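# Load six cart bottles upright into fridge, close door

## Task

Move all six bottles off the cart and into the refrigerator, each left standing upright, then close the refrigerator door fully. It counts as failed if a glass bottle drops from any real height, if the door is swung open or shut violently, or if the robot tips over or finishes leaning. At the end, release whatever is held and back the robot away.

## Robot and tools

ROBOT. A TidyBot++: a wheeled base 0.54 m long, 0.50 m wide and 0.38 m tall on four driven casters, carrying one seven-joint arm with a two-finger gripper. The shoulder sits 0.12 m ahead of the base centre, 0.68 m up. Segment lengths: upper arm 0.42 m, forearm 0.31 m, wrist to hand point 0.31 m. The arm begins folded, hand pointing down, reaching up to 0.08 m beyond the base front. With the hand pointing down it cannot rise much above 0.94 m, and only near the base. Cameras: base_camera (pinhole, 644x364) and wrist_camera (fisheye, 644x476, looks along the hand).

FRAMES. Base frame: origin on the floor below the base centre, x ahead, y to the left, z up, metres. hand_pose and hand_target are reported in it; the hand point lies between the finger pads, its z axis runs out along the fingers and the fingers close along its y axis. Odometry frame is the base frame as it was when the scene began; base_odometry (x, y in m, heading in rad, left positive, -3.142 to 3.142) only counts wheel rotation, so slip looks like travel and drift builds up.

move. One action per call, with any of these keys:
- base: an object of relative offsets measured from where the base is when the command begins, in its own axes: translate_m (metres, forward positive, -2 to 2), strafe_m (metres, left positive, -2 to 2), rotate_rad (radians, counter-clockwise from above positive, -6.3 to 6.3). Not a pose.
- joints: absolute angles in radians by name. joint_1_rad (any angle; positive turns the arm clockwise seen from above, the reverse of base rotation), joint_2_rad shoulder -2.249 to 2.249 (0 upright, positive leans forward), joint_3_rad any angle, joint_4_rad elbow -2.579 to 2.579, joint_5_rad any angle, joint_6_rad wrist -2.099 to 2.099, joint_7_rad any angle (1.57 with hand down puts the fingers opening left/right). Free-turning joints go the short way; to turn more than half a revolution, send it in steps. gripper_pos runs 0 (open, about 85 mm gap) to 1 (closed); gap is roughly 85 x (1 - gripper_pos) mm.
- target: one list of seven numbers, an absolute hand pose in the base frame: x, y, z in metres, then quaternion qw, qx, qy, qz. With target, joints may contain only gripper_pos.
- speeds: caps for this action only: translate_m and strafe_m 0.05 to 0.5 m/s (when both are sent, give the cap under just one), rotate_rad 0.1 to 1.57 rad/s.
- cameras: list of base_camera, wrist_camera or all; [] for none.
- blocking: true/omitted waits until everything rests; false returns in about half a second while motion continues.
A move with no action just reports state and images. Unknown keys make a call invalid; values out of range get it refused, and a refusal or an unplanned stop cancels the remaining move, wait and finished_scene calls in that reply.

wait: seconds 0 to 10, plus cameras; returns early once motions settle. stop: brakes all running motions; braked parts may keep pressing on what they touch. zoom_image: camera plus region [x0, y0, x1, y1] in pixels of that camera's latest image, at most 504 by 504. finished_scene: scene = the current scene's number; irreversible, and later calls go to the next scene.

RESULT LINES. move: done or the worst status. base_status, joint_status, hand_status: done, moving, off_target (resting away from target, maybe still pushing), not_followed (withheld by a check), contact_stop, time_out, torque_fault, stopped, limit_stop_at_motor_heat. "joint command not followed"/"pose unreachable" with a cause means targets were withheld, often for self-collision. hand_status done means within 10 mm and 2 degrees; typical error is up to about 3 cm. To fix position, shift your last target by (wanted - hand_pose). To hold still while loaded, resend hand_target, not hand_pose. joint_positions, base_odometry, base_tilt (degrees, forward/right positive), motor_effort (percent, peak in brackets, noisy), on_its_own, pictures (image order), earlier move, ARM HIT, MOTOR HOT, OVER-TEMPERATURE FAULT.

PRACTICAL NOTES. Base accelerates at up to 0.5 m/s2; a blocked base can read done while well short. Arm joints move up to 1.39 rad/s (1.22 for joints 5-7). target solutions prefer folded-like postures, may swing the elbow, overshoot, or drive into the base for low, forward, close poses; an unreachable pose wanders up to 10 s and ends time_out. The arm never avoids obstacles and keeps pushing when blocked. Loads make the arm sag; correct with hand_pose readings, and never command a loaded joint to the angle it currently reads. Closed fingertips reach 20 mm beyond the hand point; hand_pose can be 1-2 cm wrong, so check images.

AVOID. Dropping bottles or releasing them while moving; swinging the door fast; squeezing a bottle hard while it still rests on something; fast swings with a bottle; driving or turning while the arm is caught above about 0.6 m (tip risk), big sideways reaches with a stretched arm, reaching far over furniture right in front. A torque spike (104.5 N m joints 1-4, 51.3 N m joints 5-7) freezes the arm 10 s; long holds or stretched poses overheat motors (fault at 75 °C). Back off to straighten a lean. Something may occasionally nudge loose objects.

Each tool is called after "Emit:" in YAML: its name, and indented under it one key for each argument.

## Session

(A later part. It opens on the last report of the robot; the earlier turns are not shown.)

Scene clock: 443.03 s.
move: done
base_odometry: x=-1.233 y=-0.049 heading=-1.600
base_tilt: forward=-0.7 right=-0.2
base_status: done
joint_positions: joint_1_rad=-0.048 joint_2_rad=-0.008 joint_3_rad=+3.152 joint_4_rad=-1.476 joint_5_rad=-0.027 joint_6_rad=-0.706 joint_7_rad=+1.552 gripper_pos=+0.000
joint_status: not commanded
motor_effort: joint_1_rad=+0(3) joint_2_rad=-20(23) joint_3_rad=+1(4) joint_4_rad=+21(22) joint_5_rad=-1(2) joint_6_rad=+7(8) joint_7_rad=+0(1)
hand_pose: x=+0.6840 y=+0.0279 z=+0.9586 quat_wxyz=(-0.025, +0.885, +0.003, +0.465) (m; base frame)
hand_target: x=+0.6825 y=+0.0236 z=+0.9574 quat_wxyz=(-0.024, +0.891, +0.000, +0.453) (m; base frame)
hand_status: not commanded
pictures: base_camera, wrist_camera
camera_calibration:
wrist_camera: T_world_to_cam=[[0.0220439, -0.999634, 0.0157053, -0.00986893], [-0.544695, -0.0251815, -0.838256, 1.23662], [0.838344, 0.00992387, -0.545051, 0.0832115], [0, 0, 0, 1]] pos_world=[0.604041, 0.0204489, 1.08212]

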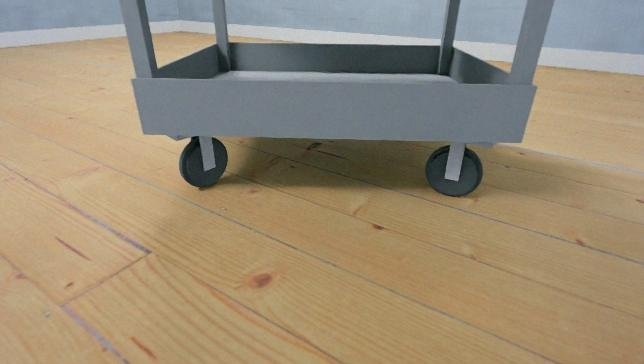

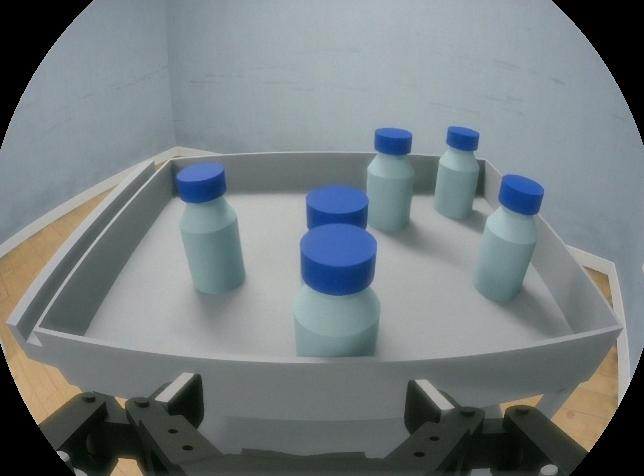

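Emit:
zoom_image:
  camera: "wrist_camera"
  region: [260, 110, 560, 370]

Emit:
zoom_image:
  camera: "wrist_camera"
  region: [0, 140, 300, 400]

Scaled by 1.680.

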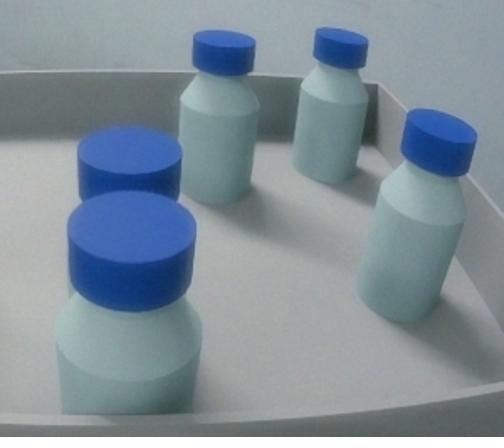

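Scaled by 1.680.

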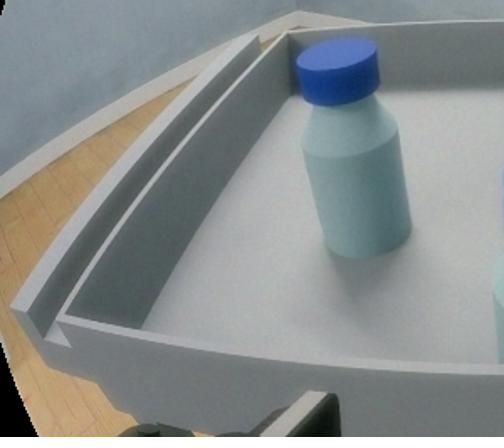

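Emit:
move:
  joints: {"joint_1_rad": -0.043, "joint_2_rad": -0.176, "joint_4_rad": -2.302, "joint_6_rad": 0.555, "joint_3_rad": 3.155, "joint_5_rad": -0.027, "joint_7_rad": 1.552}

Scene clock: 537.03 s.
move: done
base_odometry: x=-1.233 y=-0.049 heading=-1.600
base_tilt: forward=-0.7 right=-0.2
base_status: not commanded
joint_positions: joint_1_rad=-0.048 joint_2_rad=-0.140 joint_3_rad=+3.152 joint_4_rad=-2.276 joint_5_rad=-0.027 joint_6_rad=+0.521 joint_7_rad=+1.552 gripper_pos=+0.000
joint_status: all done
motor_effort: joint_1_rad=+0(2) joint_2_rad=-14(22) joint_3_rad=+1(3) joint_4_rad=+20(23) joint_5_rad=-1(2) joint_6_rad=+9(10) joint_7_rad=+0(1)
hand_pose: x=+0.6365 y=+0.0163 z=+0.9166 quat_wxyz=(-0.023, +0.722, -0.007, +0.691) (m; base frame)
hand_target: x=+0.6238 y=+0.0114 z=+0.9303 quat_wxyz=(-0.021, +0.707, -0.010, +0.707) (m; base frame)
hand_status: not commanded
pictures: base_camera, wrist_camera
camera_calibration:
wrist_camera: T_world_to_cam=[[-0.0146015, -0.999891, 0.00231112, 0.0158718], [-0.0179487, -0.00204889, -0.999837, 0.987695], [0.999732, -0.0146406, -0.0179168, -0.485239], [0, 0, 0, 1]] pos_world=[0.503069, 0.0107896, 0.978804]

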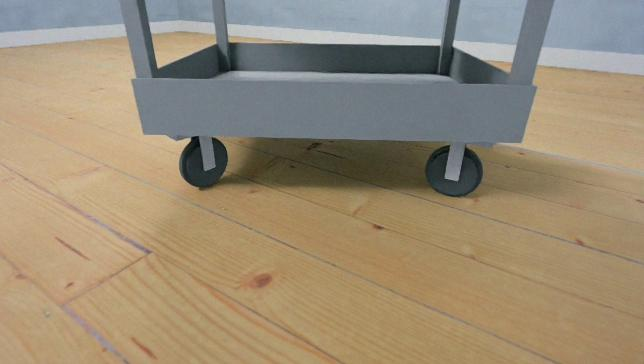

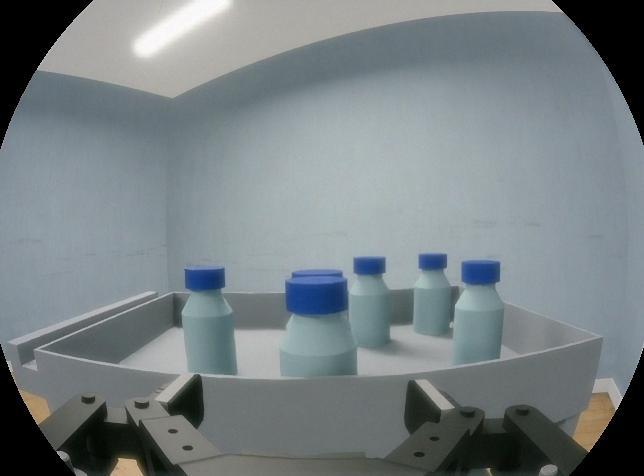

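Emit:
move:
  base: {"translate_m": 0.09, "strafe_m": -0.007}
  joints: {"joint_2_rad": -0.205, "joint_4_rad": -2.328, "joint_6_rad": 0.589}
  cameras: ["wrist_camera"]

Scene clock: 553.60 s.
move: done
base_odometry: x=-1.243 y=-0.139 heading=-1.600
base_tilt: forward=-0.7 right=-0.2
base_status: done
joint_positions: joint_1_rad=-0.048 joint_2_rad=-0.184 joint_3_rad=+3.152 joint_4_rad=-2.308 joint_5_rad=-0.027 joint_6_rad=+0.560 joint_7_rad=+1.552 gripper_pos=+0.000
joint_status: all done
motor_effort: joint_1_rad=+0(2) joint_2_rad=-12(16) joint_3_rad=+1(3) joint_4_rad=+20(22) joint_5_rad=-1(1) joint_6_rad=+9(10) joint_7_rad=+0(1)
hand_pose: x=+0.6207 y=+0.0154 z=+0.9321 quat_wxyz=(-0.024, +0.705, -0.007, +0.709) (m; base frame)
hand_target: x=+0.6121 y=+0.0107 z=+0.9403 quat_wxyz=(-0.021, +0.694, -0.010, +0.720) (m; base frame)
hand_status: not commanded
pictures: wrist_camera
camera_calibration:
wrist_camera: T_world_to_cam=[[-0.0155432, -0.999879, -0.000195379, 0.0175616], [0.0318873, -0.000300387, -0.999491, 0.971673], [0.999371, -0.0155415, 0.0318881, -0.515371], [0, 0, 0, 1]] pos_world=[0.484335, 0.0098417, 0.987617]

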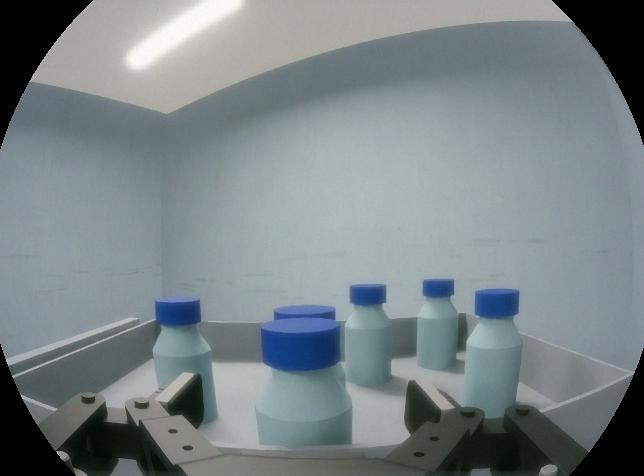

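Emit:
move:
  base: {"translate_m": 0.098, "strafe_m": 0.004}
  speeds: {"translate_m": 0.12}
  cameras: ["wrist_camera"]

Scene clock: 574.23 s.
move: done
base_odometry: x=-1.242 y=-0.237 heading=-1.600
base_tilt: forward=-0.7 right=-0.2
base_status: done
joint_positions: joint_1_rad=-0.048 joint_2_rad=-0.186 joint_3_rad=+3.152 joint_4_rad=-2.308 joint_5_rad=-0.027 joint_6_rad=+0.560 joint_7_rad=+1.552 gripper_pos=+0.000
joint_status: not commanded
motor_effort: joint_1_rad=+0(1) joint_2_rad=-13(15) joint_3_rad=+1(2) joint_4_rad=+19(21) joint_5_rad=-1(1) joint_6_rad=+9(10) joint_7_rad=+0(1)
hand_pose: x=+0.6202 y=+0.0153 z=+0.9331 quat_wxyz=(-0.024, +0.704, -0.007, +0.710) (m; base frame)
hand_target: x=+0.6121 y=+0.0107 z=+0.9403 quat_wxyz=(-0.021, +0.694, -0.010, +0.720) (m; base frame)
hand_status: not commanded
pictures: wrist_camera
camera_calibration:
wrist_camera: T_world_to_cam=[[-0.0155485, -0.999879, -0.000320632, 0.0176492], [0.0339495, -0.000207442, -0.999424, 0.971328], [0.999303, -0.0155504, 0.0339486, -0.51679], [0, 0, 0, 1]] pos_world=[0.483728, 0.00981225, 0.988318]

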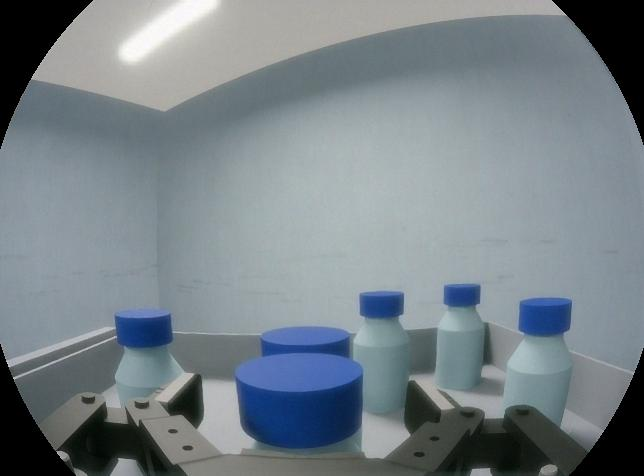

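Emit:
move:
  base: {"translate_m": 0.012}
  speeds: {"translate_m": 0.1}
  cameras: []

Emit:
move:
  joints: {"gripper_pos": 0.48}
  cameras: ["wrist_camera"]

Scene clock: 581.67 s.
move: done
base_odometry: x=-1.242 y=-0.249 heading=-1.600
base_tilt: forward=-0.7 right=-0.2
base_status: done
joint_positions: joint_1_rad=-0.048 joint_2_rad=-0.187 joint_3_rad=+3.152 joint_4_rad=-2.308 joint_5_rad=-0.027 joint_6_rad=+0.560 joint_7_rad=+1.552 gripper_pos=+0.000
joint_status: not commanded
motor_effort: joint_1_rad=+0(1) joint_2_rad=-12(16) joint_3_rad=+1(3) joint_4_rad=+21(21) joint_5_rad=-1(1) joint_6_rad=+9(10) joint_7_rad=+1(1)
hand_pose: x=+0.6200 y=+0.0153 z=+0.9336 quat_wxyz=(-0.024, +0.704, -0.007, +0.710) (m; base frame)
hand_target: x=+0.6121 y=+0.0107 z=+0.9403 quat_wxyz=(-0.021, +0.694, -0.010, +0.720) (m; base frame)
hand_status: not commanded
pictures: none
No camera images: "cameras" was empty.

Scene clock: 582.47 s.
move: off_target
base_odometry: x=-1.242 y=-0.249 heading=-1.600
base_tilt: forward=-0.7 right=-0.2
base_status: not commanded
joint_positions: joint_1_rad=-0.047 joint_2_rad=-0.187 joint_3_rad=+3.152 joint_4_rad=-2.308 joint_5_rad=-0.027 joint_6_rad=+0.561 joint_7_rad=+1.552 gripper_pos=+0.431
joint_status: gripper_pos off_target (ended at +0.431, target +0.480)
motor_effort: joint_1_rad=+0(1) joint_2_rad=-11(13) joint_3_rad=+1(3) joint_4_rad=+19(21) joint_5_rad=-1(1) joint_6_rad=+8(10) joint_7_rad=+0(1)
hand_pose: x=+0.6200 y=+0.0153 z=+0.9338 quat_wxyz=(-0.024, +0.704, -0.007, +0.710) (m; base frame)
hand_target: x=+0.6121 y=+0.0107 z=+0.9403 quat_wxyz=(-0.021, +0.694, -0.010, +0.720) (m; base frame)
hand_status: not commanded
pictures: wrist_camera
camera_calibration:
wrist_camera: T_world_to_cam=[[-0.0155979, -0.999878, -0.000412916, 0.017727], [0.0357103, -0.000144371, -0.999362, 0.970898], [0.99924, -0.0156027, 0.0357082, -0.518127], [0, 0, 0, 1]] pos_world=[0.483339, 0.00978082, 0.988787]

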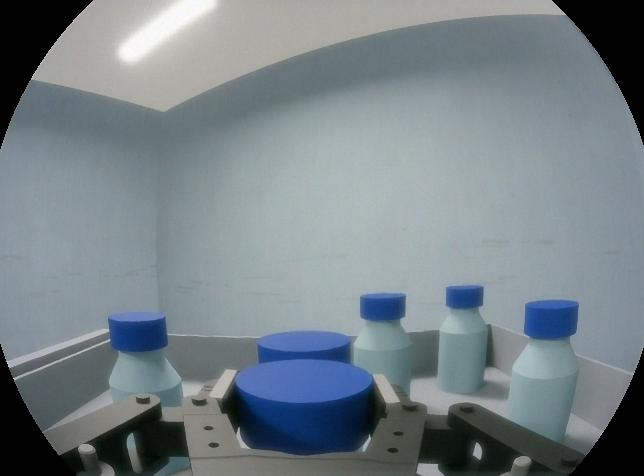

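Emit:
move:
  joints: {"joint_2_rad": -0.262, "joint_4_rad": -2.165, "joint_6_rad": 0.347}
  cameras: ["wrist_camera"]

Scene clock: 606.00 s.
move: off_target
base_odometry: x=-1.242 y=-0.249 heading=-1.600
base_tilt: forward=-0.7 right=-0.2
base_status: not commanded
joint_positions: joint_1_rad=-0.047 joint_2_rad=-0.209 joint_3_rad=+3.152 joint_4_rad=-2.215 joint_5_rad=-0.027 joint_6_rad=+0.372 joint_7_rad=+1.552 gripper_pos=+0.431
joint_status: joint_2_rad off_target (ended at -0.209, target -0.262); joint_4_rad off_target (ended at -2.215, target -2.165); the others done
motor_effort: joint_1_rad=+0(1) joint_2_rad=-16(16) joint_3_rad=+2(2) joint_4_rad=+26(26) joint_5_rad=-1(1) joint_6_rad=+13(14) joint_7_rad=+0(1)
hand_pose: x=+0.6272 y=+0.0169 z=+0.9415 quat_wxyz=(-0.025, +0.729, -0.006, +0.684) (m; base frame)
hand_target: x=+0.6185 y=+0.0124 z=+0.9903 quat_wxyz=(-0.024, +0.702, -0.009, +0.712) (m; base frame)
hand_status: not commanded
pictures: wrist_camera
camera_calibration:
wrist_camera: T_world_to_cam=[[-0.0109529, -0.99994, 0.000680459, 0.0155275], [-0.0370306, -0.000274415, -0.999314, 1.0239], [0.999254, -0.0109706, -0.0370254, -0.457225], [0, 0, 0, 1]] pos_world=[0.49497, 0.0107915, 1.00626]

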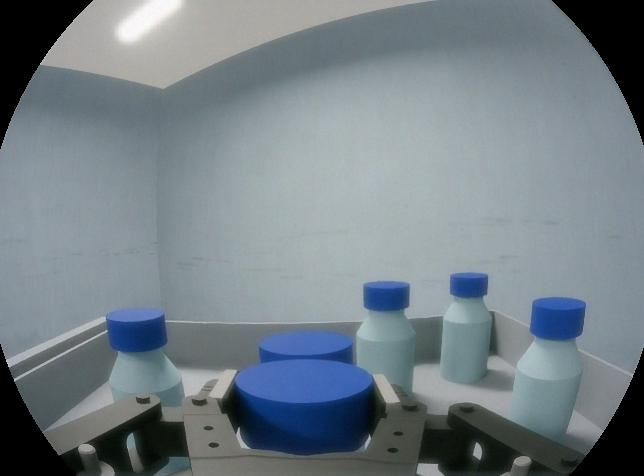

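Emit:
move:
  joints: {"joint_2_rad": -0.329, "joint_4_rad": -2.121, "joint_6_rad": 0.301}
  cameras: ["wrist_camera"]

Scene clock: 622.57 s.
move: off_target
base_odometry: x=-1.242 y=-0.249 heading=-1.600
base_tilt: forward=-0.7 right=-0.2
base_status: not commanded
joint_positions: joint_1_rad=-0.047 joint_2_rad=-0.288 joint_3_rad=+3.152 joint_4_rad=-2.159 joint_5_rad=-0.027 joint_6_rad=+0.324 joint_7_rad=+1.552 gripper_pos=+0.431
joint_status: joint_2_rad off_target (ended at -0.288, target -0.329); the others done
motor_effort: joint_1_rad=+0(1) joint_2_rad=-14(18) joint_3_rad=+2(2) joint_4_rad=+25(27) joint_5_rad=-1(1) joint_6_rad=+13(14) joint_7_rad=+0(1)
hand_pose: x=+0.6109 y=+0.0164 z=+0.9994 quat_wxyz=(-0.027, +0.699, -0.006, +0.715) (m; base frame)
hand_target: x=+0.6001 y=+0.0119 z=+1.0359 quat_wxyz=(-0.026, +0.678, -0.009, +0.734) (m; base frame)
hand_status: not commanded
pictures: wrist_camera
camera_calibration:
wrist_camera: T_world_to_cam=[[-0.00961391, -0.999943, -0.00467896, 0.0193355], [0.0489841, 0.00420262, -0.998791, 1.028], [0.998753, -0.00983148, 0.0489409, -0.524393], [0, 0, 0, 1]] pos_world=[0.473569, 0.00985852, 1.05251]

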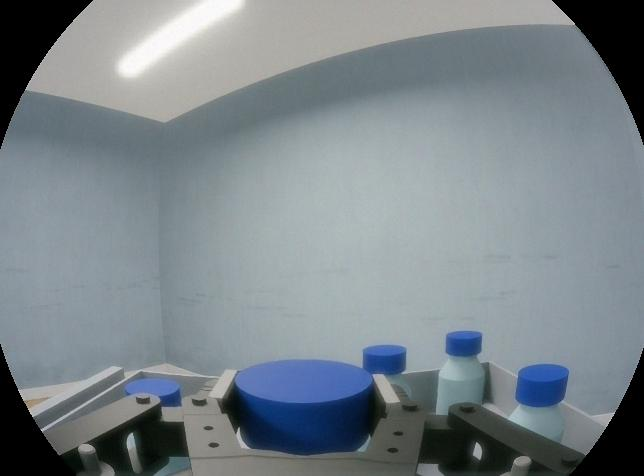

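Emit:
move:
  joints: {"joint_2_rad": -0.382, "joint_4_rad": -1.777, "joint_6_rad": -0.105, "gripper_pos": 0.55}
  cameras: ["wrist_camera"]

Scene clock: 632.33 s.
move: off_target
base_odometry: x=-1.242 y=-0.249 heading=-1.600
base_tilt: forward=-0.7 right=-0.2
base_status: not commanded
joint_positions: joint_1_rad=-0.047 joint_2_rad=-0.338 joint_3_rad=+3.152 joint_4_rad=-1.819 joint_5_rad=-0.027 joint_6_rad=-0.075 joint_7_rad=+1.552 gripper_pos=+0.431
joint_status: joint_2_rad off_target (ended at -0.338, target -0.382); joint_4_rad off_target (ended at -1.819, target -1.777); gripper_pos off_target (ended at +0.431, target +0.550); the others done
motor_effort: joint_1_rad=+0(1) joint_2_rad=-13(16) joint_3_rad=+2(2) joint_4_rad=+25(27) joint_5_rad=-1(1) joint_6_rad=+13(13) joint_7_rad=+0(1)
hand_pose: x=+0.6035 y=+0.0190 z=+1.1117 quat_wxyz=(-0.032, +0.702, -0.003, +0.712) (m; base frame)
hand_target: x=+0.5821 y=+0.0141 z=+1.1493 quat_wxyz=(-0.031, +0.682, -0.006, +0.731) (m; base frame)
hand_status: not commanded
pictures: wrist_camera
camera_calibration:
wrist_camera: T_world_to_cam=[[0.00104489, -0.999982, -0.00593853, 0.0172959], [0.0409234, 0.00597632, -0.999144, 1.14576], [0.999162, 0.000800974, 0.0409289, -0.51403], [0, 0, 0, 1]] pos_world=[0.466692, 0.0108599, 1.16593]

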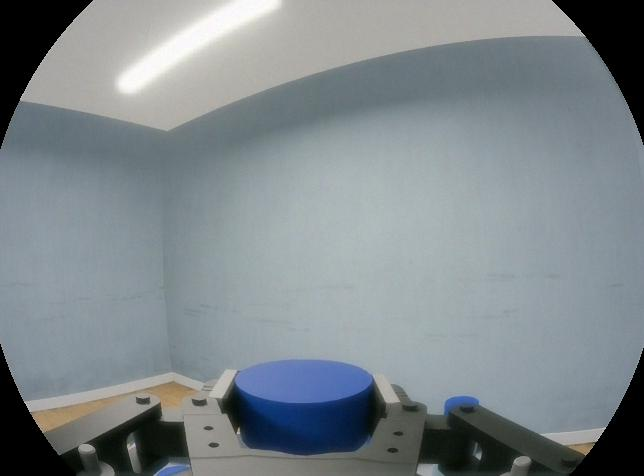

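Emit:
move:
  base: {"translate_m": -0.1, "strafe_m": 0.6}
  cameras: []

Emit:
move:
  base: {"translate_m": 0.4737, "strafe_m": 0.7532, "rotate_rad": 1.068}
  speeds: {"rotate_rad": 0.7}
  joints: {"joint_2_rad": -0.165, "joint_4_rad": -1.66, "joint_6_rad": -0.03}

Scene clock: 725.47 s.
move: done
base_odometry: x=-0.639 y=-0.167 heading=-1.601
base_tilt: forward=-0.7 right=-0.2
base_status: done
joint_positions: joint_1_rad=-0.047 joint_2_rad=-0.338 joint_3_rad=+3.153 joint_4_rad=-1.819 joint_5_rad=-0.027 joint_6_rad=-0.077 joint_7_rad=+1.552 gripper_pos=+0.431
joint_status: not commanded
motor_effort: joint_1_rad=+0(2) joint_2_rad=-13(14) joint_3_rad=+1(4) joint_4_rad=+26(27) joint_5_rad=-1(1) joint_6_rad=+12(13) joint_7_rad=+0(1)
hand_pose: x=+0.6035 y=+0.0182 z=+1.1109 quat_wxyz=(-0.031, +0.703, -0.004, +0.711) (m; base frame)
hand_target: x=+0.5821 y=+0.0141 z=+1.1493 quat_wxyz=(-0.031, +0.682, -0.006, +0.731) (m; base frame)
hand_status: not commanded
pictures: none
No camera images: "cameras" was empty.

Scene clock: 728.47 s.
move: off_target
base_odometry: x=+0.099 y=-0.663 heading=-0.532
base_tilt: forward=-0.7 right=-0.2
base_status: done
joint_positions: joint_1_rad=-0.044 joint_2_rad=-0.144 joint_3_rad=+3.156 joint_4_rad=-1.705 joint_5_rad=-0.027 joint_6_rad=-0.069 joint_7_rad=+1.552 gripper_pos=+0.431
joint_status: joint_4_rad off_target (ended at -1.705, target -1.660); the others done
motor_effort: joint_1_rad=+1(3) joint_2_rad=-19(23) joint_3_rad=+1(5) joint_4_rad=+26(28) joint_5_rad=-1(1) joint_6_rad=+12(13) joint_7_rad=+1(1)
hand_pose: x=+0.6836 y=+0.0178 z=+1.0831 quat_wxyz=(-0.027, +0.728, -0.006, +0.685) (m; base frame)
hand_target: x=+0.6742 y=+0.0172 z=+1.1350 quat_wxyz=(-0.028, +0.691, -0.006, +0.723) (m; base frame)
hand_status: not commanded
pictures: base_camera, wrist_camera
camera_calibration:
wrist_camera: T_world_to_cam=[[-0.00767093, -0.999969, -0.00189353, 0.017447], [-0.0330683, 0.00214622, -0.999451, 1.16487], [0.999424, -0.00760411, -0.0330837, -0.512759], [0, 0, 0, 1]] pos_world=[0.551118, 0.0110473, 1.1473]

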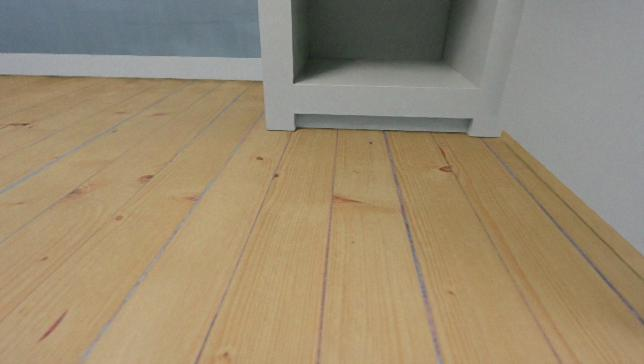

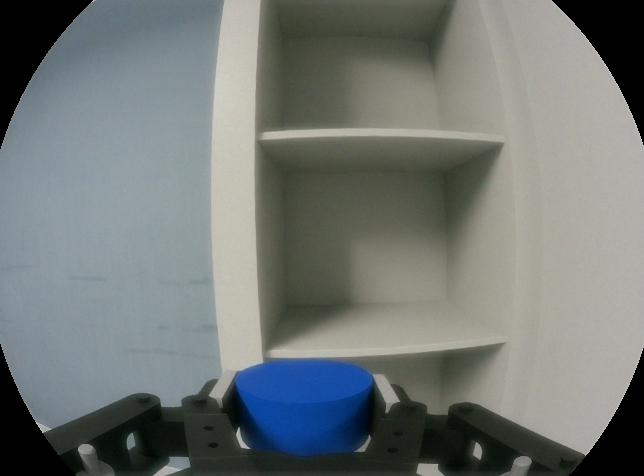

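Emit:
zoom_image:
  camera: "wrist_camera"
  region: [200, 110, 540, 370]

Scaled by 1.482.

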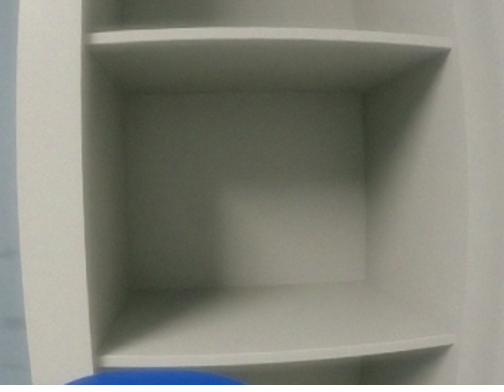

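Emit:
move:
  base: {"rotate_rad": -0.033, "strafe_m": 0.038}
  joints: {"joint_4_rad": -1.62, "joint_6_rad": -0.011}
  cameras: []

Emit:
move:
  base: {"translate_m": 0.45}
  speeds: {"translate_m": 0.3}

Scene clock: 815.57 s.
move: off_target
base_odometry: x=+0.119 y=-0.631 heading=-0.565
base_tilt: forward=-0.7 right=-0.2
base_status: done
joint_positions: joint_1_rad=-0.044 joint_2_rad=-0.144 joint_3_rad=+3.152 joint_4_rad=-1.660 joint_5_rad=-0.027 joint_6_rad=-0.053 joint_7_rad=+1.552 gripper_pos=+0.431
joint_status: joint_4_rad off_target (ended at -1.660, target -1.620); the others done
motor_effort: joint_1_rad=+1(3) joint_2_rad=-19(22) joint_3_rad=+1(4) joint_4_rad=+26(28) joint_5_rad=-1(1) joint_6_rad=+12(14) joint_7_rad=+0(1)
hand_pose: x=+0.6836 y=+0.0200 z=+1.1157 quat_wxyz=(-0.029, +0.707, -0.004, +0.707) (m; base frame)
hand_target: x=+0.6716 y=+0.0168 z=+1.1658 quat_wxyz=(-0.029, +0.669, -0.006, +0.743) (m; base frame)
hand_status: not commanded
pictures: none
No camera images: "cameras" was empty.

Scene clock: 817.97 s.
move: done
base_odometry: x=+0.499 y=-0.871 heading=-0.564
base_tilt: forward=-0.7 right=-0.2
base_status: done
joint_positions: joint_1_rad=-0.044 joint_2_rad=-0.141 joint_3_rad=+3.152 joint_4_rad=-1.660 joint_5_rad=-0.027 joint_6_rad=-0.053 joint_7_rad=+1.552 gripper_pos=+0.431
joint_status: not commanded
motor_effort: joint_1_rad=+1(1) joint_2_rad=-21(24) joint_3_rad=+1(2) joint_4_rad=+26(28) joint_5_rad=-1(1) joint_6_rad=+12(13) joint_7_rad=+0(1)
hand_pose: x=+0.6850 y=+0.0200 z=+1.1142 quat_wxyz=(-0.029, +0.708, -0.004, +0.706) (m; base frame)
hand_target: x=+0.6716 y=+0.0168 z=+1.1658 quat_wxyz=(-0.029, +0.669, -0.006, +0.743) (m; base frame)
hand_status: not commanded
pictures: base_camera, wrist_camera
camera_calibration:
wrist_camera: T_world_to_cam=[[-0.0042435, -0.999985, -0.00348489, 0.0191918], [0.0245652, 0.00337963, -0.999693, 1.15682], [0.999689, -0.0043278, 0.0245505, -0.577576], [0, 0, 0, 1]] pos_world=[0.549061, 0.0127822, 1.17071]

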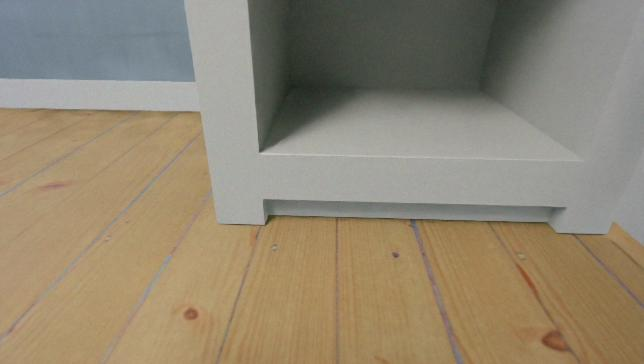

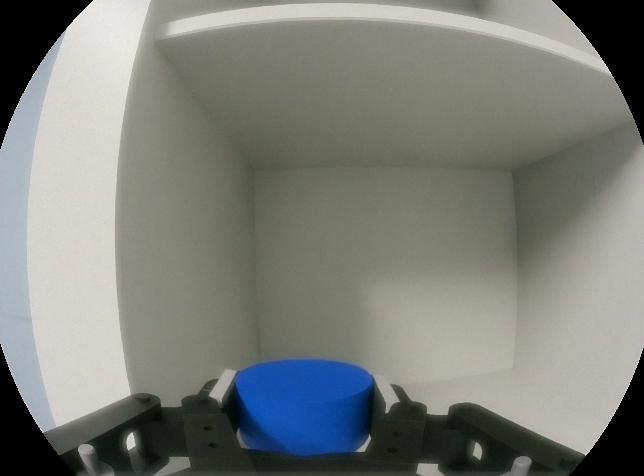

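Emit:
move:

Scene clock: 866.37 s.
base_odometry: x=+0.499 y=-0.871 heading=-0.564
base_tilt: forward=-0.7 right=-0.2
base_status: done
joint_positions: joint_1_rad=-0.044 joint_2_rad=-0.141 joint_3_rad=+3.152 joint_4_rad=-1.660 joint_5_rad=-0.027 joint_6_rad=-0.053 joint_7_rad=+1.552 gripper_pos=+0.431
joint_status: not commanded
motor_effort: joint_1_rad=+0(1) joint_2_rad=-20(24) joint_3_rad=+2(2) joint_4_rad=+25(28) joint_5_rad=-1(1) joint_6_rad=+12(13) joint_7_rad=+0(1)
hand_pose: x=+0.6850 y=+0.0200 z=+1.1142 quat_wxyz=(-0.029, +0.708, -0.004, +0.706) (m; base frame)
hand_target: x=+0.6716 y=+0.0168 z=+1.1658 quat_wxyz=(-0.029, +0.669, -0.006, +0.743) (m; base frame)
hand_status: not commanded
pictures: base_camera, wrist_camera
camera_calibration:
wrist_camera: T_world_to_cam=[[-0.0042435, -0.999985, -0.00348489, 0.0191918], [0.0245652, 0.00337963, -0.999693, 1.15682], [0.999689, -0.0043278, 0.0245505, -0.577576], [0, 0, 0, 1]] pos_world=[0.549061, 0.0127822, 1.17071]

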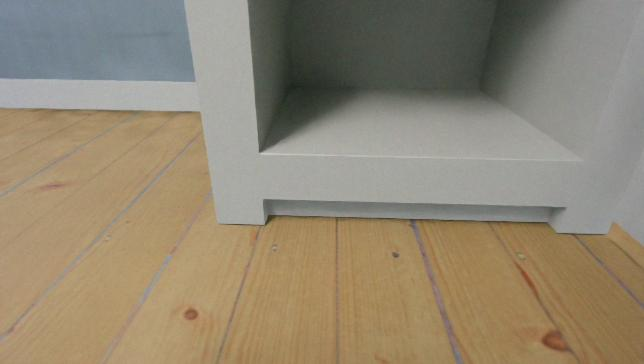

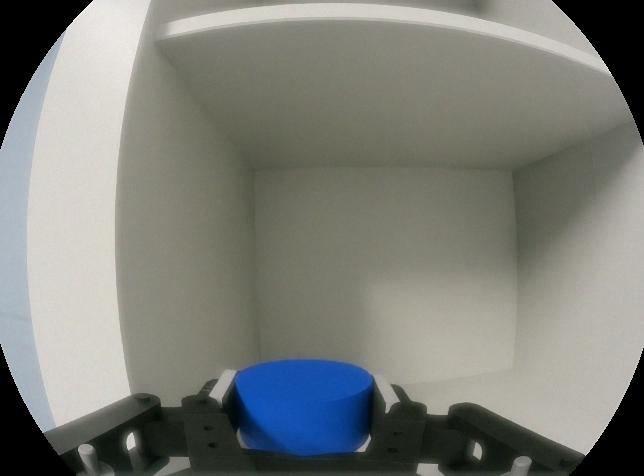

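Emit:
move:
  base: {"translate_m": 0.3245}
  speeds: {"translate_m": 0.25}

Scene clock: 885.27 s.
move: done
base_odometry: x=+0.774 y=-1.045 heading=-0.564
base_tilt: forward=-0.7 right=-0.2
base_status: done
joint_positions: joint_1_rad=-0.044 joint_2_rad=-0.139 joint_3_rad=+3.152 joint_4_rad=-1.660 joint_5_rad=-0.027 joint_6_rad=-0.053 joint_7_rad=+1.552 gripper_pos=+0.431
joint_status: not commanded
motor_effort: joint_1_rad=+1(2) joint_2_rad=-20(24) joint_3_rad=+1(3) joint_4_rad=+26(27) joint_5_rad=-1(1) joint_6_rad=+12(13) joint_7_rad=+0(1)
hand_pose: x=+0.6857 y=+0.0201 z=+1.1133 quat_wxyz=(-0.029, +0.708, -0.004, +0.705) (m; base frame)
hand_target: x=+0.6716 y=+0.0168 z=+1.1658 quat_wxyz=(-0.029, +0.669, -0.006, +0.743) (m; base frame)
hand_status: not commanded
pictures: base_camera, wrist_camera
camera_calibration:
wrist_camera: T_world_to_cam=[[-0.00425077, -0.999985, -0.00340711, 0.019141], [0.0229529, 0.00330867, -0.999731, 1.15702], [0.999728, -0.00432783, 0.0229385, -0.576508], [0, 0, 0, 1]] pos_world=[0.549875, 0.0128175, 1.17]

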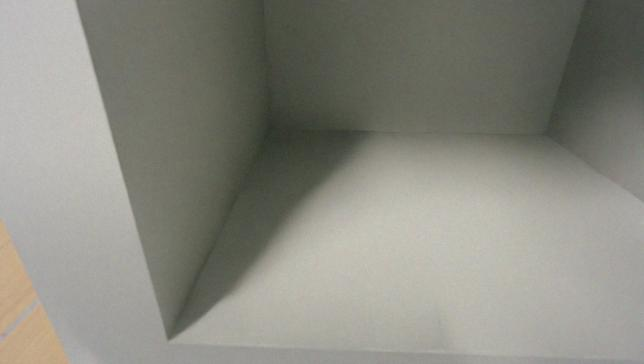

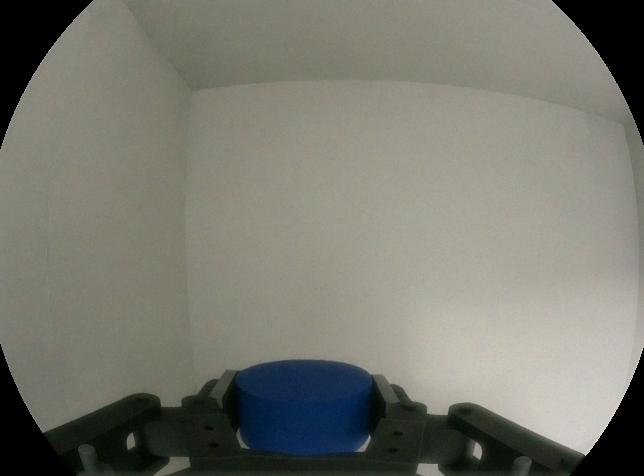

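Emit:
move:
  joints: {"joint_2_rad": -0.159, "joint_4_rad": -1.68, "joint_6_rad": 0.055}
  cameras: ["wrist_camera"]

Emit:
move:
  joints: {"joint_2_rad": -0.156, "joint_4_rad": -1.72, "joint_6_rad": 0.1}
  cameras: ["wrist_camera"]

Scene clock: 898.93 s.
move: done
base_odometry: x=+0.774 y=-1.045 heading=-0.564
base_tilt: forward=-0.7 right=-0.2
base_status: not commanded
joint_positions: joint_1_rad=-0.044 joint_2_rad=-0.139 joint_3_rad=+3.152 joint_4_rad=-1.683 joint_5_rad=-0.027 joint_6_rad=+0.008 joint_7_rad=+1.552 gripper_pos=+0.431
joint_status: all done
motor_effort: joint_1_rad=+0(0) joint_2_rad=-20(22) joint_3_rad=+1(2) joint_4_rad=+26(28) joint_5_rad=-1(1) joint_6_rad=+12(13) joint_7_rad=+0(1)
hand_pose: x=+0.6858 y=+0.0196 z=+1.1179 quat_wxyz=(-0.029, +0.695, -0.005, +0.719) (m; base frame)
hand_target: x=+0.6759 y=+0.0165 z=+1.1455 quat_wxyz=(-0.028, +0.669, -0.007, +0.743) (m; base frame)
hand_status: not commanded
pictures: wrist_camera
camera_calibration:
wrist_camera: T_world_to_cam=[[-0.00576464, -0.999971, -0.00491988, 0.0213794], [0.0607389, 0.00456074, -0.998143, 1.13395], [0.998137, -0.00605277, 0.0607109, -0.617823], [0, 0, 0, 1]] pos_world=[0.547921, 0.0124676, 1.16946]

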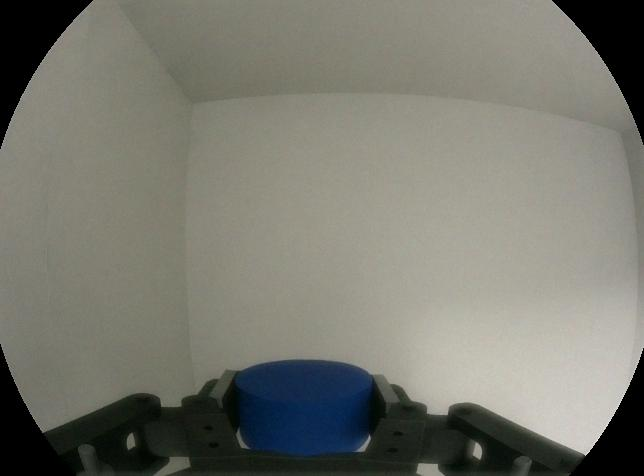

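Scene clock: 899.63 s.
move: done
base_odometry: x=+0.774 y=-1.045 heading=-0.564
base_tilt: forward=-0.7 right=-0.2
base_status: not commanded
joint_positions: joint_1_rad=-0.044 joint_2_rad=-0.139 joint_3_rad=+3.152 joint_4_rad=-1.719 joint_5_rad=-0.027 joint_6_rad=+0.055 joint_7_rad=+1.552 gripper_pos=+0.431
joint_status: all done
motor_effort: joint_1_rad=+0(1) joint_2_rad=-19(22) joint_3_rad=+1(2) joint_4_rad=+26(27) joint_5_rad=-1(1) joint_6_rad=+13(14) joint_7_rad=+1(1)
hand_pose: x=+0.6858 y=+0.0192 z=+1.1099 quat_wxyz=(-0.028, +0.691, -0.005, +0.723) (m; base frame)
hand_target: x=+0.6774 y=+0.0162 z=+1.1328 quat_wxyz=(-0.028, +0.668, -0.007, +0.743) (m; base frame)
hand_status: not commanded
pictures: wrist_camera
camera_calibration:
wrist_camera: T_world_to_cam=[[-0.0069799, -0.999961, -0.00536022, 0.0222819], [0.0715214, 0.0048474, -0.997427, 1.11776], [0.997415, -0.00734531, 0.0714848, -0.628757], [0, 0, 0, 1]] pos_world=[0.547344, 0.0122444, 1.15995]

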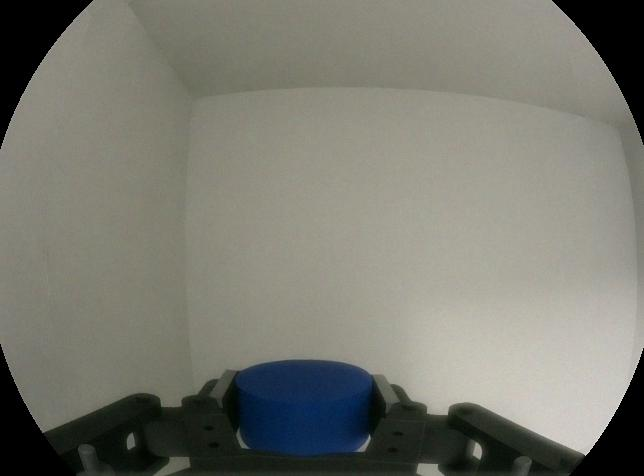

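Emit:
move:
  joints: {"joint_2_rad": -0.153, "joint_4_rad": -1.76, "joint_6_rad": 0.1}
  cameras: ["wrist_camera"]

Emit:
move:
  joints: {"joint_2_rad": -0.15, "joint_4_rad": -1.78, "joint_6_rad": 0.12}
  cameras: ["wrist_camera"]

Scene clock: 908.17 s.
move: done
base_odometry: x=+0.774 y=-1.045 heading=-0.564
base_tilt: forward=-0.7 right=-0.2
base_status: not commanded
joint_positions: joint_1_rad=-0.044 joint_2_rad=-0.138 joint_3_rad=+3.152 joint_4_rad=-1.761 joint_5_rad=-0.027 joint_6_rad=+0.057 joint_7_rad=+1.552 gripper_pos=+0.431
joint_status: all done
motor_effort: joint_1_rad=+0(1) joint_2_rad=-20(23) joint_3_rad=+1(2) joint_4_rad=+25(28) joint_5_rad=-1(1) joint_6_rad=+12(13) joint_7_rad=+1(1)
hand_pose: x=+0.6860 y=+0.0192 z=+1.0842 quat_wxyz=(-0.028, +0.705, -0.005, +0.709) (m; base frame)
hand_target: x=+0.6796 y=+0.0163 z=+1.1061 quat_wxyz=(-0.027, +0.684, -0.007, +0.729) (m; base frame)
hand_status: not commanded
pictures: wrist_camera
camera_calibration:
wrist_camera: T_world_to_cam=[[-0.00717498, -0.999967, -0.00373904, 0.0205476], [0.0317219, 0.00350964, -0.999491, 1.12166], [0.999471, -0.00728993, 0.0316957, -0.585424], [0, 0, 0, 1]] pos_world=[0.549681, 0.0123426, 1.13972]

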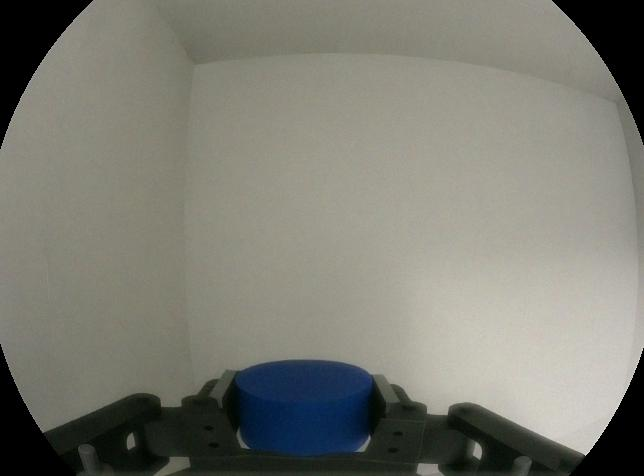

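Scene clock: 908.77 s.
move: done
base_odometry: x=+0.774 y=-1.045 heading=-0.564
base_tilt: forward=-0.7 right=-0.2
base_status: not commanded
joint_positions: joint_1_rad=-0.044 joint_2_rad=-0.138 joint_3_rad=+3.152 joint_4_rad=-1.778 joint_5_rad=-0.027 joint_6_rad=+0.076 joint_7_rad=+1.552 gripper_pos=+0.431
joint_status: all done
motor_effort: joint_1_rad=+0(1) joint_2_rad=-21(22) joint_3_rad=+1(2) joint_4_rad=+26(27) joint_5_rad=-1(1) joint_6_rad=+12(14) joint_7_rad=+0(1)
hand_pose: x=+0.6857 y=+0.0190 z=+1.0791 quat_wxyz=(-0.028, +0.705, -0.005, +0.709) (m; base frame)
hand_target: x=+0.6806 y=+0.0162 z=+1.0982 quat_wxyz=(-0.027, +0.685, -0.007, +0.728) (m; base frame)
hand_status: not commanded
pictures: wrist_camera
camera_calibration:
wrist_camera: T_world_to_cam=[[-0.00766262, -0.999964, -0.00375432, 0.020721], [0.0328227, 0.00350089, -0.999455, 1.1158], [0.999432, -0.00778168, 0.0327947, -0.58609], [0, 0, 0, 1]] pos_world=[0.549292, 0.0122532, 1.13449]

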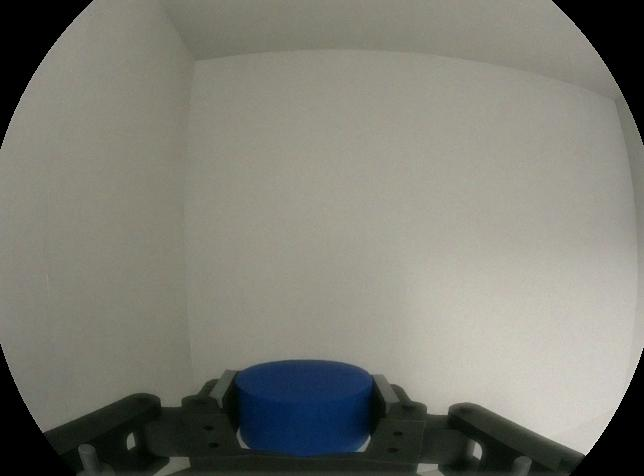

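Emit:
move:
  joints: {"joint_2_rad": -0.147, "joint_4_rad": -1.793, "joint_6_rad": 0.138}
  cameras: []

Emit:
move:
  joints: {"joint_2_rad": -0.145, "joint_4_rad": -1.803, "joint_6_rad": 0.15}
  cameras: ["wrist_camera"]

Scene clock: 912.90 s.
move: done
base_odometry: x=+0.774 y=-1.045 heading=-0.564
base_tilt: forward=-0.7 right=-0.2
base_status: not commanded
joint_positions: joint_1_rad=-0.044 joint_2_rad=-0.138 joint_3_rad=+3.152 joint_4_rad=-1.790 joint_5_rad=-0.027 joint_6_rad=+0.094 joint_7_rad=+1.552 gripper_pos=+0.431
joint_status: all done
motor_effort: joint_1_rad=+0(0) joint_2_rad=-21(21) joint_3_rad=+1(2) joint_4_rad=+26(27) joint_5_rad=-1(1) joint_6_rad=+13(13) joint_7_rad=+0(1)
hand_pose: x=+0.6854 y=+0.0189 z=+1.0774 quat_wxyz=(-0.028, +0.702, -0.006, +0.711) (m; base frame)
hand_target: x=+0.6815 y=+0.0161 z=+1.0939 quat_wxyz=(-0.027, +0.685, -0.007, +0.728) (m; base frame)
hand_status: not commanded
pictures: none
No camera images: "cameras" was empty.

Scene clock: 913.43 s.
move: done
base_odometry: x=+0.774 y=-1.045 heading=-0.564
base_tilt: forward=-0.7 right=-0.2
base_status: not commanded
joint_positions: joint_1_rad=-0.044 joint_2_rad=-0.138 joint_3_rad=+3.152 joint_4_rad=-1.799 joint_5_rad=-0.027 joint_6_rad=+0.106 joint_7_rad=+1.552 gripper_pos=+0.431
joint_status: all done
motor_effort: joint_1_rad=+0(1) joint_2_rad=-19(21) joint_3_rad=+1(2) joint_4_rad=+26(27) joint_5_rad=-1(1) joint_6_rad=+13(13) joint_7_rad=+0(0)
hand_pose: x=+0.6852 y=+0.0188 z=+1.0753 quat_wxyz=(-0.028, +0.701, -0.006, +0.712) (m; base frame)
hand_target: x=+0.6820 y=+0.0161 z=+1.0903 quat_wxyz=(-0.027, +0.685, -0.008, +0.728) (m; base frame)
hand_status: not commanded
pictures: wrist_camera
camera_calibration:
wrist_camera: T_world_to_cam=[[-0.00843685, -0.999956, -0.00405406, 0.021295], [0.0415981, 0.00369973, -0.999128, 1.10558], [0.999099, -0.00859813, 0.041565, -0.594616], [0, 0, 0, 1]] pos_world=[0.54827, 0.0120912, 1.12941]

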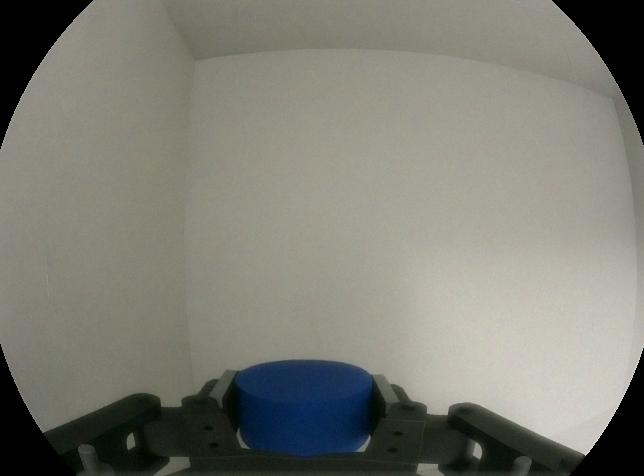

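Emit:
move:
  joints: {"joint_2_rad": -0.142, "joint_4_rad": -1.818, "joint_6_rad": 0.152}
  cameras: []

Emit:
move:
  joints: {"joint_2_rad": -0.138, "joint_4_rad": -1.826, "joint_6_rad": 0.16}
  cameras: ["wrist_camera"]

Scene clock: 919.87 s.
move: done
base_odometry: x=+0.774 y=-1.045 heading=-0.564
base_tilt: forward=-0.7 right=-0.2
base_status: not commanded
joint_positions: joint_1_rad=-0.044 joint_2_rad=-0.138 joint_3_rad=+3.152 joint_4_rad=-1.810 joint_5_rad=-0.027 joint_6_rad=+0.111 joint_7_rad=+1.552 gripper_pos=+0.431
joint_status: all done
motor_effort: joint_1_rad=+0(1) joint_2_rad=-20(21) joint_3_rad=+1(2) joint_4_rad=+25(27) joint_5_rad=-1(1) joint_6_rad=+12(13) joint_7_rad=+0(1)
hand_pose: x=+0.6849 y=+0.0187 z=+1.0700 quat_wxyz=(-0.027, +0.704, -0.006, +0.710) (m; base frame)
hand_target: x=+0.6830 y=+0.0161 z=+1.0799 quat_wxyz=(-0.026, +0.690, -0.008, +0.723) (m; base frame)
hand_status: not commanded
pictures: none
No camera images: "cameras" was empty.

Scene clock: 920.37 s.
move: done
base_odometry: x=+0.774 y=-1.045 heading=-0.564
base_tilt: forward=-0.7 right=-0.2
base_status: not commanded
joint_positions: joint_1_rad=-0.044 joint_2_rad=-0.138 joint_3_rad=+3.152 joint_4_rad=-1.815 joint_5_rad=-0.027 joint_6_rad=+0.120 joint_7_rad=+1.552 gripper_pos=+0.431
joint_status: all done
motor_effort: joint_1_rad=+0(1) joint_2_rad=-19(20) joint_3_rad=+1(2) joint_4_rad=+24(26) joint_5_rad=-1(1) joint_6_rad=+11(12) joint_7_rad=+0(1)
hand_pose: x=+0.6847 y=+0.0187 z=+1.0699 quat_wxyz=(-0.027, +0.702, -0.006, +0.712) (m; base frame)
hand_target: x=+0.6843 y=+0.0161 z=+1.0751 quat_wxyz=(-0.026, +0.692, -0.008, +0.722) (m; base frame)
hand_status: not commanded
pictures: wrist_camera
camera_calibration:
wrist_camera: T_world_to_cam=[[-0.00882861, -0.999953, -0.00396207, 0.0213119], [0.0403392, 0.00360285, -0.99918, 1.10117], [0.999147, -0.0089812, 0.0403056, -0.592632], [0, 0, 0, 1]] pos_world=[0.547895, 0.012021, 1.12423]

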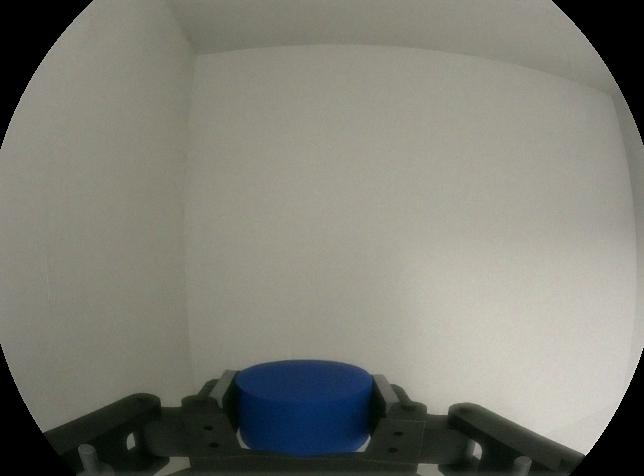

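Emit:
move:
  joints: {"joint_2_rad": -0.134, "joint_4_rad": -1.838, "joint_6_rad": 0.162}
  cameras: []

Emit:
move:
  joints: {"joint_2_rad": -0.13, "joint_4_rad": -1.85, "joint_6_rad": 0.166}
  cameras: ["wrist_camera"]

Scene clock: 928.03 s.
move: done
base_odometry: x=+0.774 y=-1.045 heading=-0.564
base_tilt: forward=-0.7 right=-0.2
base_status: not commanded
joint_positions: joint_1_rad=-0.044 joint_2_rad=-0.138 joint_3_rad=+3.152 joint_4_rad=-1.819 joint_5_rad=-0.027 joint_6_rad=+0.128 joint_7_rad=+1.552 gripper_pos=+0.431
joint_status: all done
motor_effort: joint_1_rad=+2(2) joint_2_rad=-17(20) joint_3_rad=+3(3) joint_4_rad=+24(25) joint_5_rad=-1(1) joint_6_rad=+10(12) joint_7_rad=+1(1)
hand_pose: x=+0.6846 y=+0.0186 z=+1.0698 quat_wxyz=(-0.027, +0.701, -0.006, +0.713) (m; base frame)
hand_target: x=+0.6855 y=+0.0162 z=+1.0660 quat_wxyz=(-0.026, +0.697, -0.008, +0.717) (m; base frame)
hand_status: not commanded
pictures: none
No camera images: "cameras" was empty.

Scene clock: 928.53 s.
move: done
base_odometry: x=+0.774 y=-1.045 heading=-0.564
base_tilt: forward=-0.7 right=-0.2
base_status: not commanded
joint_positions: joint_1_rad=-0.044 joint_2_rad=-0.138 joint_3_rad=+3.152 joint_4_rad=-1.824 joint_5_rad=-0.027 joint_6_rad=+0.138 joint_7_rad=+1.552 gripper_pos=+0.431
joint_status: all done
motor_effort: joint_1_rad=+2(2) joint_2_rad=-16(18) joint_3_rad=+3(4) joint_4_rad=+22(24) joint_5_rad=-1(1) joint_6_rad=+10(11) joint_7_rad=+1(1)
hand_pose: x=+0.6844 y=+0.0185 z=+1.0697 quat_wxyz=(-0.027, +0.699, -0.006, +0.715) (m; base frame)
hand_target: x=+0.6865 y=+0.0162 z=+1.0575 quat_wxyz=(-0.026, +0.701, -0.008, +0.713) (m; base frame)
hand_status: not commanded
pictures: wrist_camera
camera_calibration:
wrist_camera: T_world_to_cam=[[-0.00928388, -0.999948, -0.0042739, 0.0217919], [0.0489396, 0.0038146, -0.998794, 1.09462], [0.998759, -0.00948185, 0.0489016, -0.601172], [0, 0, 0, 1]] pos_world=[0.547057, 0.011915, 1.12279]

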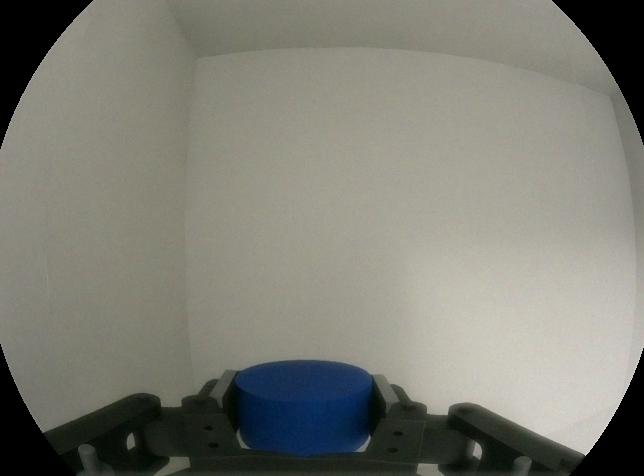

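Emit:
move:
  joints: {"joint_2_rad": -0.136, "joint_4_rad": -1.834, "joint_6_rad": 0.15}
  cameras: []

Emit:
move:
  joints: {"gripper_pos": 0.25}
  cameras: ["wrist_camera"]

Scene clock: 937.00 s.
move: done
base_odometry: x=+0.774 y=-1.045 heading=-0.564
base_tilt: forward=-0.7 right=-0.2
base_status: not commanded
joint_positions: joint_1_rad=-0.044 joint_2_rad=-0.138 joint_3_rad=+3.152 joint_4_rad=-1.824 joint_5_rad=-0.027 joint_6_rad=+0.138 joint_7_rad=+1.552 gripper_pos=+0.431
joint_status: all done
motor_effort: joint_1_rad=+2(3) joint_2_rad=-16(17) joint_3_rad=+4(4) joint_4_rad=+22(23) joint_5_rad=-1(1) joint_6_rad=+9(10) joint_7_rad=+1(1)
hand_pose: x=+0.6844 y=+0.0185 z=+1.0696 quat_wxyz=(-0.027, +0.699, -0.006, +0.715) (m; base frame)
hand_target: x=+0.6849 y=+0.0162 z=+1.0659 quat_wxyz=(-0.026, +0.699, -0.008, +0.715) (m; base frame)
hand_status: not commanded
pictures: none
No camera images: "cameras" was empty.

Scene clock: 937.70 s.
move: done
base_odometry: x=+0.774 y=-1.045 heading=-0.564
base_tilt: forward=-0.7 right=-0.2
base_status: not commanded
joint_positions: joint_1_rad=-0.044 joint_2_rad=-0.138 joint_3_rad=+3.152 joint_4_rad=-1.824 joint_5_rad=-0.027 joint_6_rad=+0.138 joint_7_rad=+1.552 gripper_pos=+0.250
joint_status: all done
motor_effort: joint_1_rad=+0(2) joint_2_rad=-17(17) joint_3_rad=+1(4) joint_4_rad=+22(23) joint_5_rad=-1(1) joint_6_rad=+9(10) joint_7_rad=+1(1)
hand_pose: x=+0.6844 y=+0.0185 z=+1.0696 quat_wxyz=(-0.027, +0.699, -0.006, +0.715) (m; base frame)
hand_target: x=+0.6849 y=+0.0162 z=+1.0659 quat_wxyz=(-0.026, +0.699, -0.008, +0.715) (m; base frame)
hand_status: not commanded
pictures: wrist_camera
camera_calibration:
wrist_camera: T_world_to_cam=[[-0.00928396, -0.999948, -0.00427265, 0.0217905], [0.0489103, 0.00381363, -0.998796, 1.09462], [0.99876, -0.00948176, 0.0488723, -0.601139], [0, 0, 0, 1]] pos_world=[0.547058, 0.011915, 1.12278]

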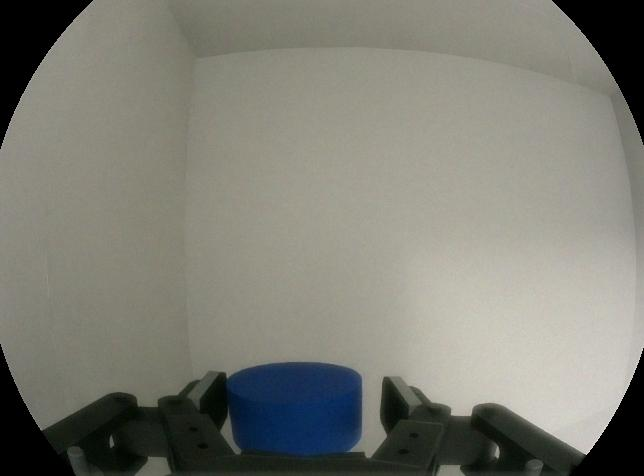

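Emit:
move:
  joints: {"gripper_pos": 0.15}
  cameras: ["wrist_camera"]

Scene clock: 943.13 s.
move: done
base_odometry: x=+0.774 y=-1.045 heading=-0.564
base_tilt: forward=-0.7 right=-0.2
base_status: not commanded
joint_positions: joint_1_rad=-0.044 joint_2_rad=-0.138 joint_3_rad=+3.152 joint_4_rad=-1.824 joint_5_rad=-0.027 joint_6_rad=+0.138 joint_7_rad=+1.552 gripper_pos=+0.150
joint_status: all done
motor_effort: joint_1_rad=+0(1) joint_2_rad=-17(18) joint_3_rad=+1(2) joint_4_rad=+22(23) joint_5_rad=-1(1) joint_6_rad=+10(10) joint_7_rad=+0(1)
hand_pose: x=+0.6844 y=+0.0185 z=+1.0696 quat_wxyz=(-0.027, +0.699, -0.006, +0.715) (m; base frame)
hand_target: x=+0.6849 y=+0.0162 z=+1.0659 quat_wxyz=(-0.026, +0.699, -0.008, +0.715) (m; base frame)
hand_status: not commanded
pictures: wrist_camera
camera_calibration:
wrist_camera: T_world_to_cam=[[-0.00928396, -0.999948, -0.00427265, 0.0217905], [0.0489103, 0.00381363, -0.998796, 1.09462], [0.99876, -0.00948176, 0.0488723, -0.601139], [0, 0, 0, 1]] pos_world=[0.547058, 0.011915, 1.12278]

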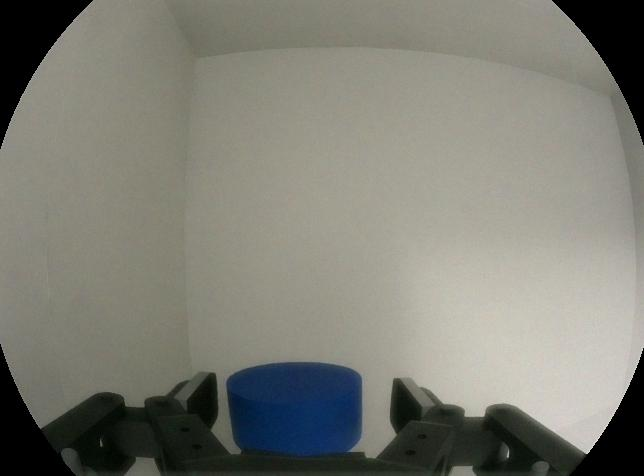

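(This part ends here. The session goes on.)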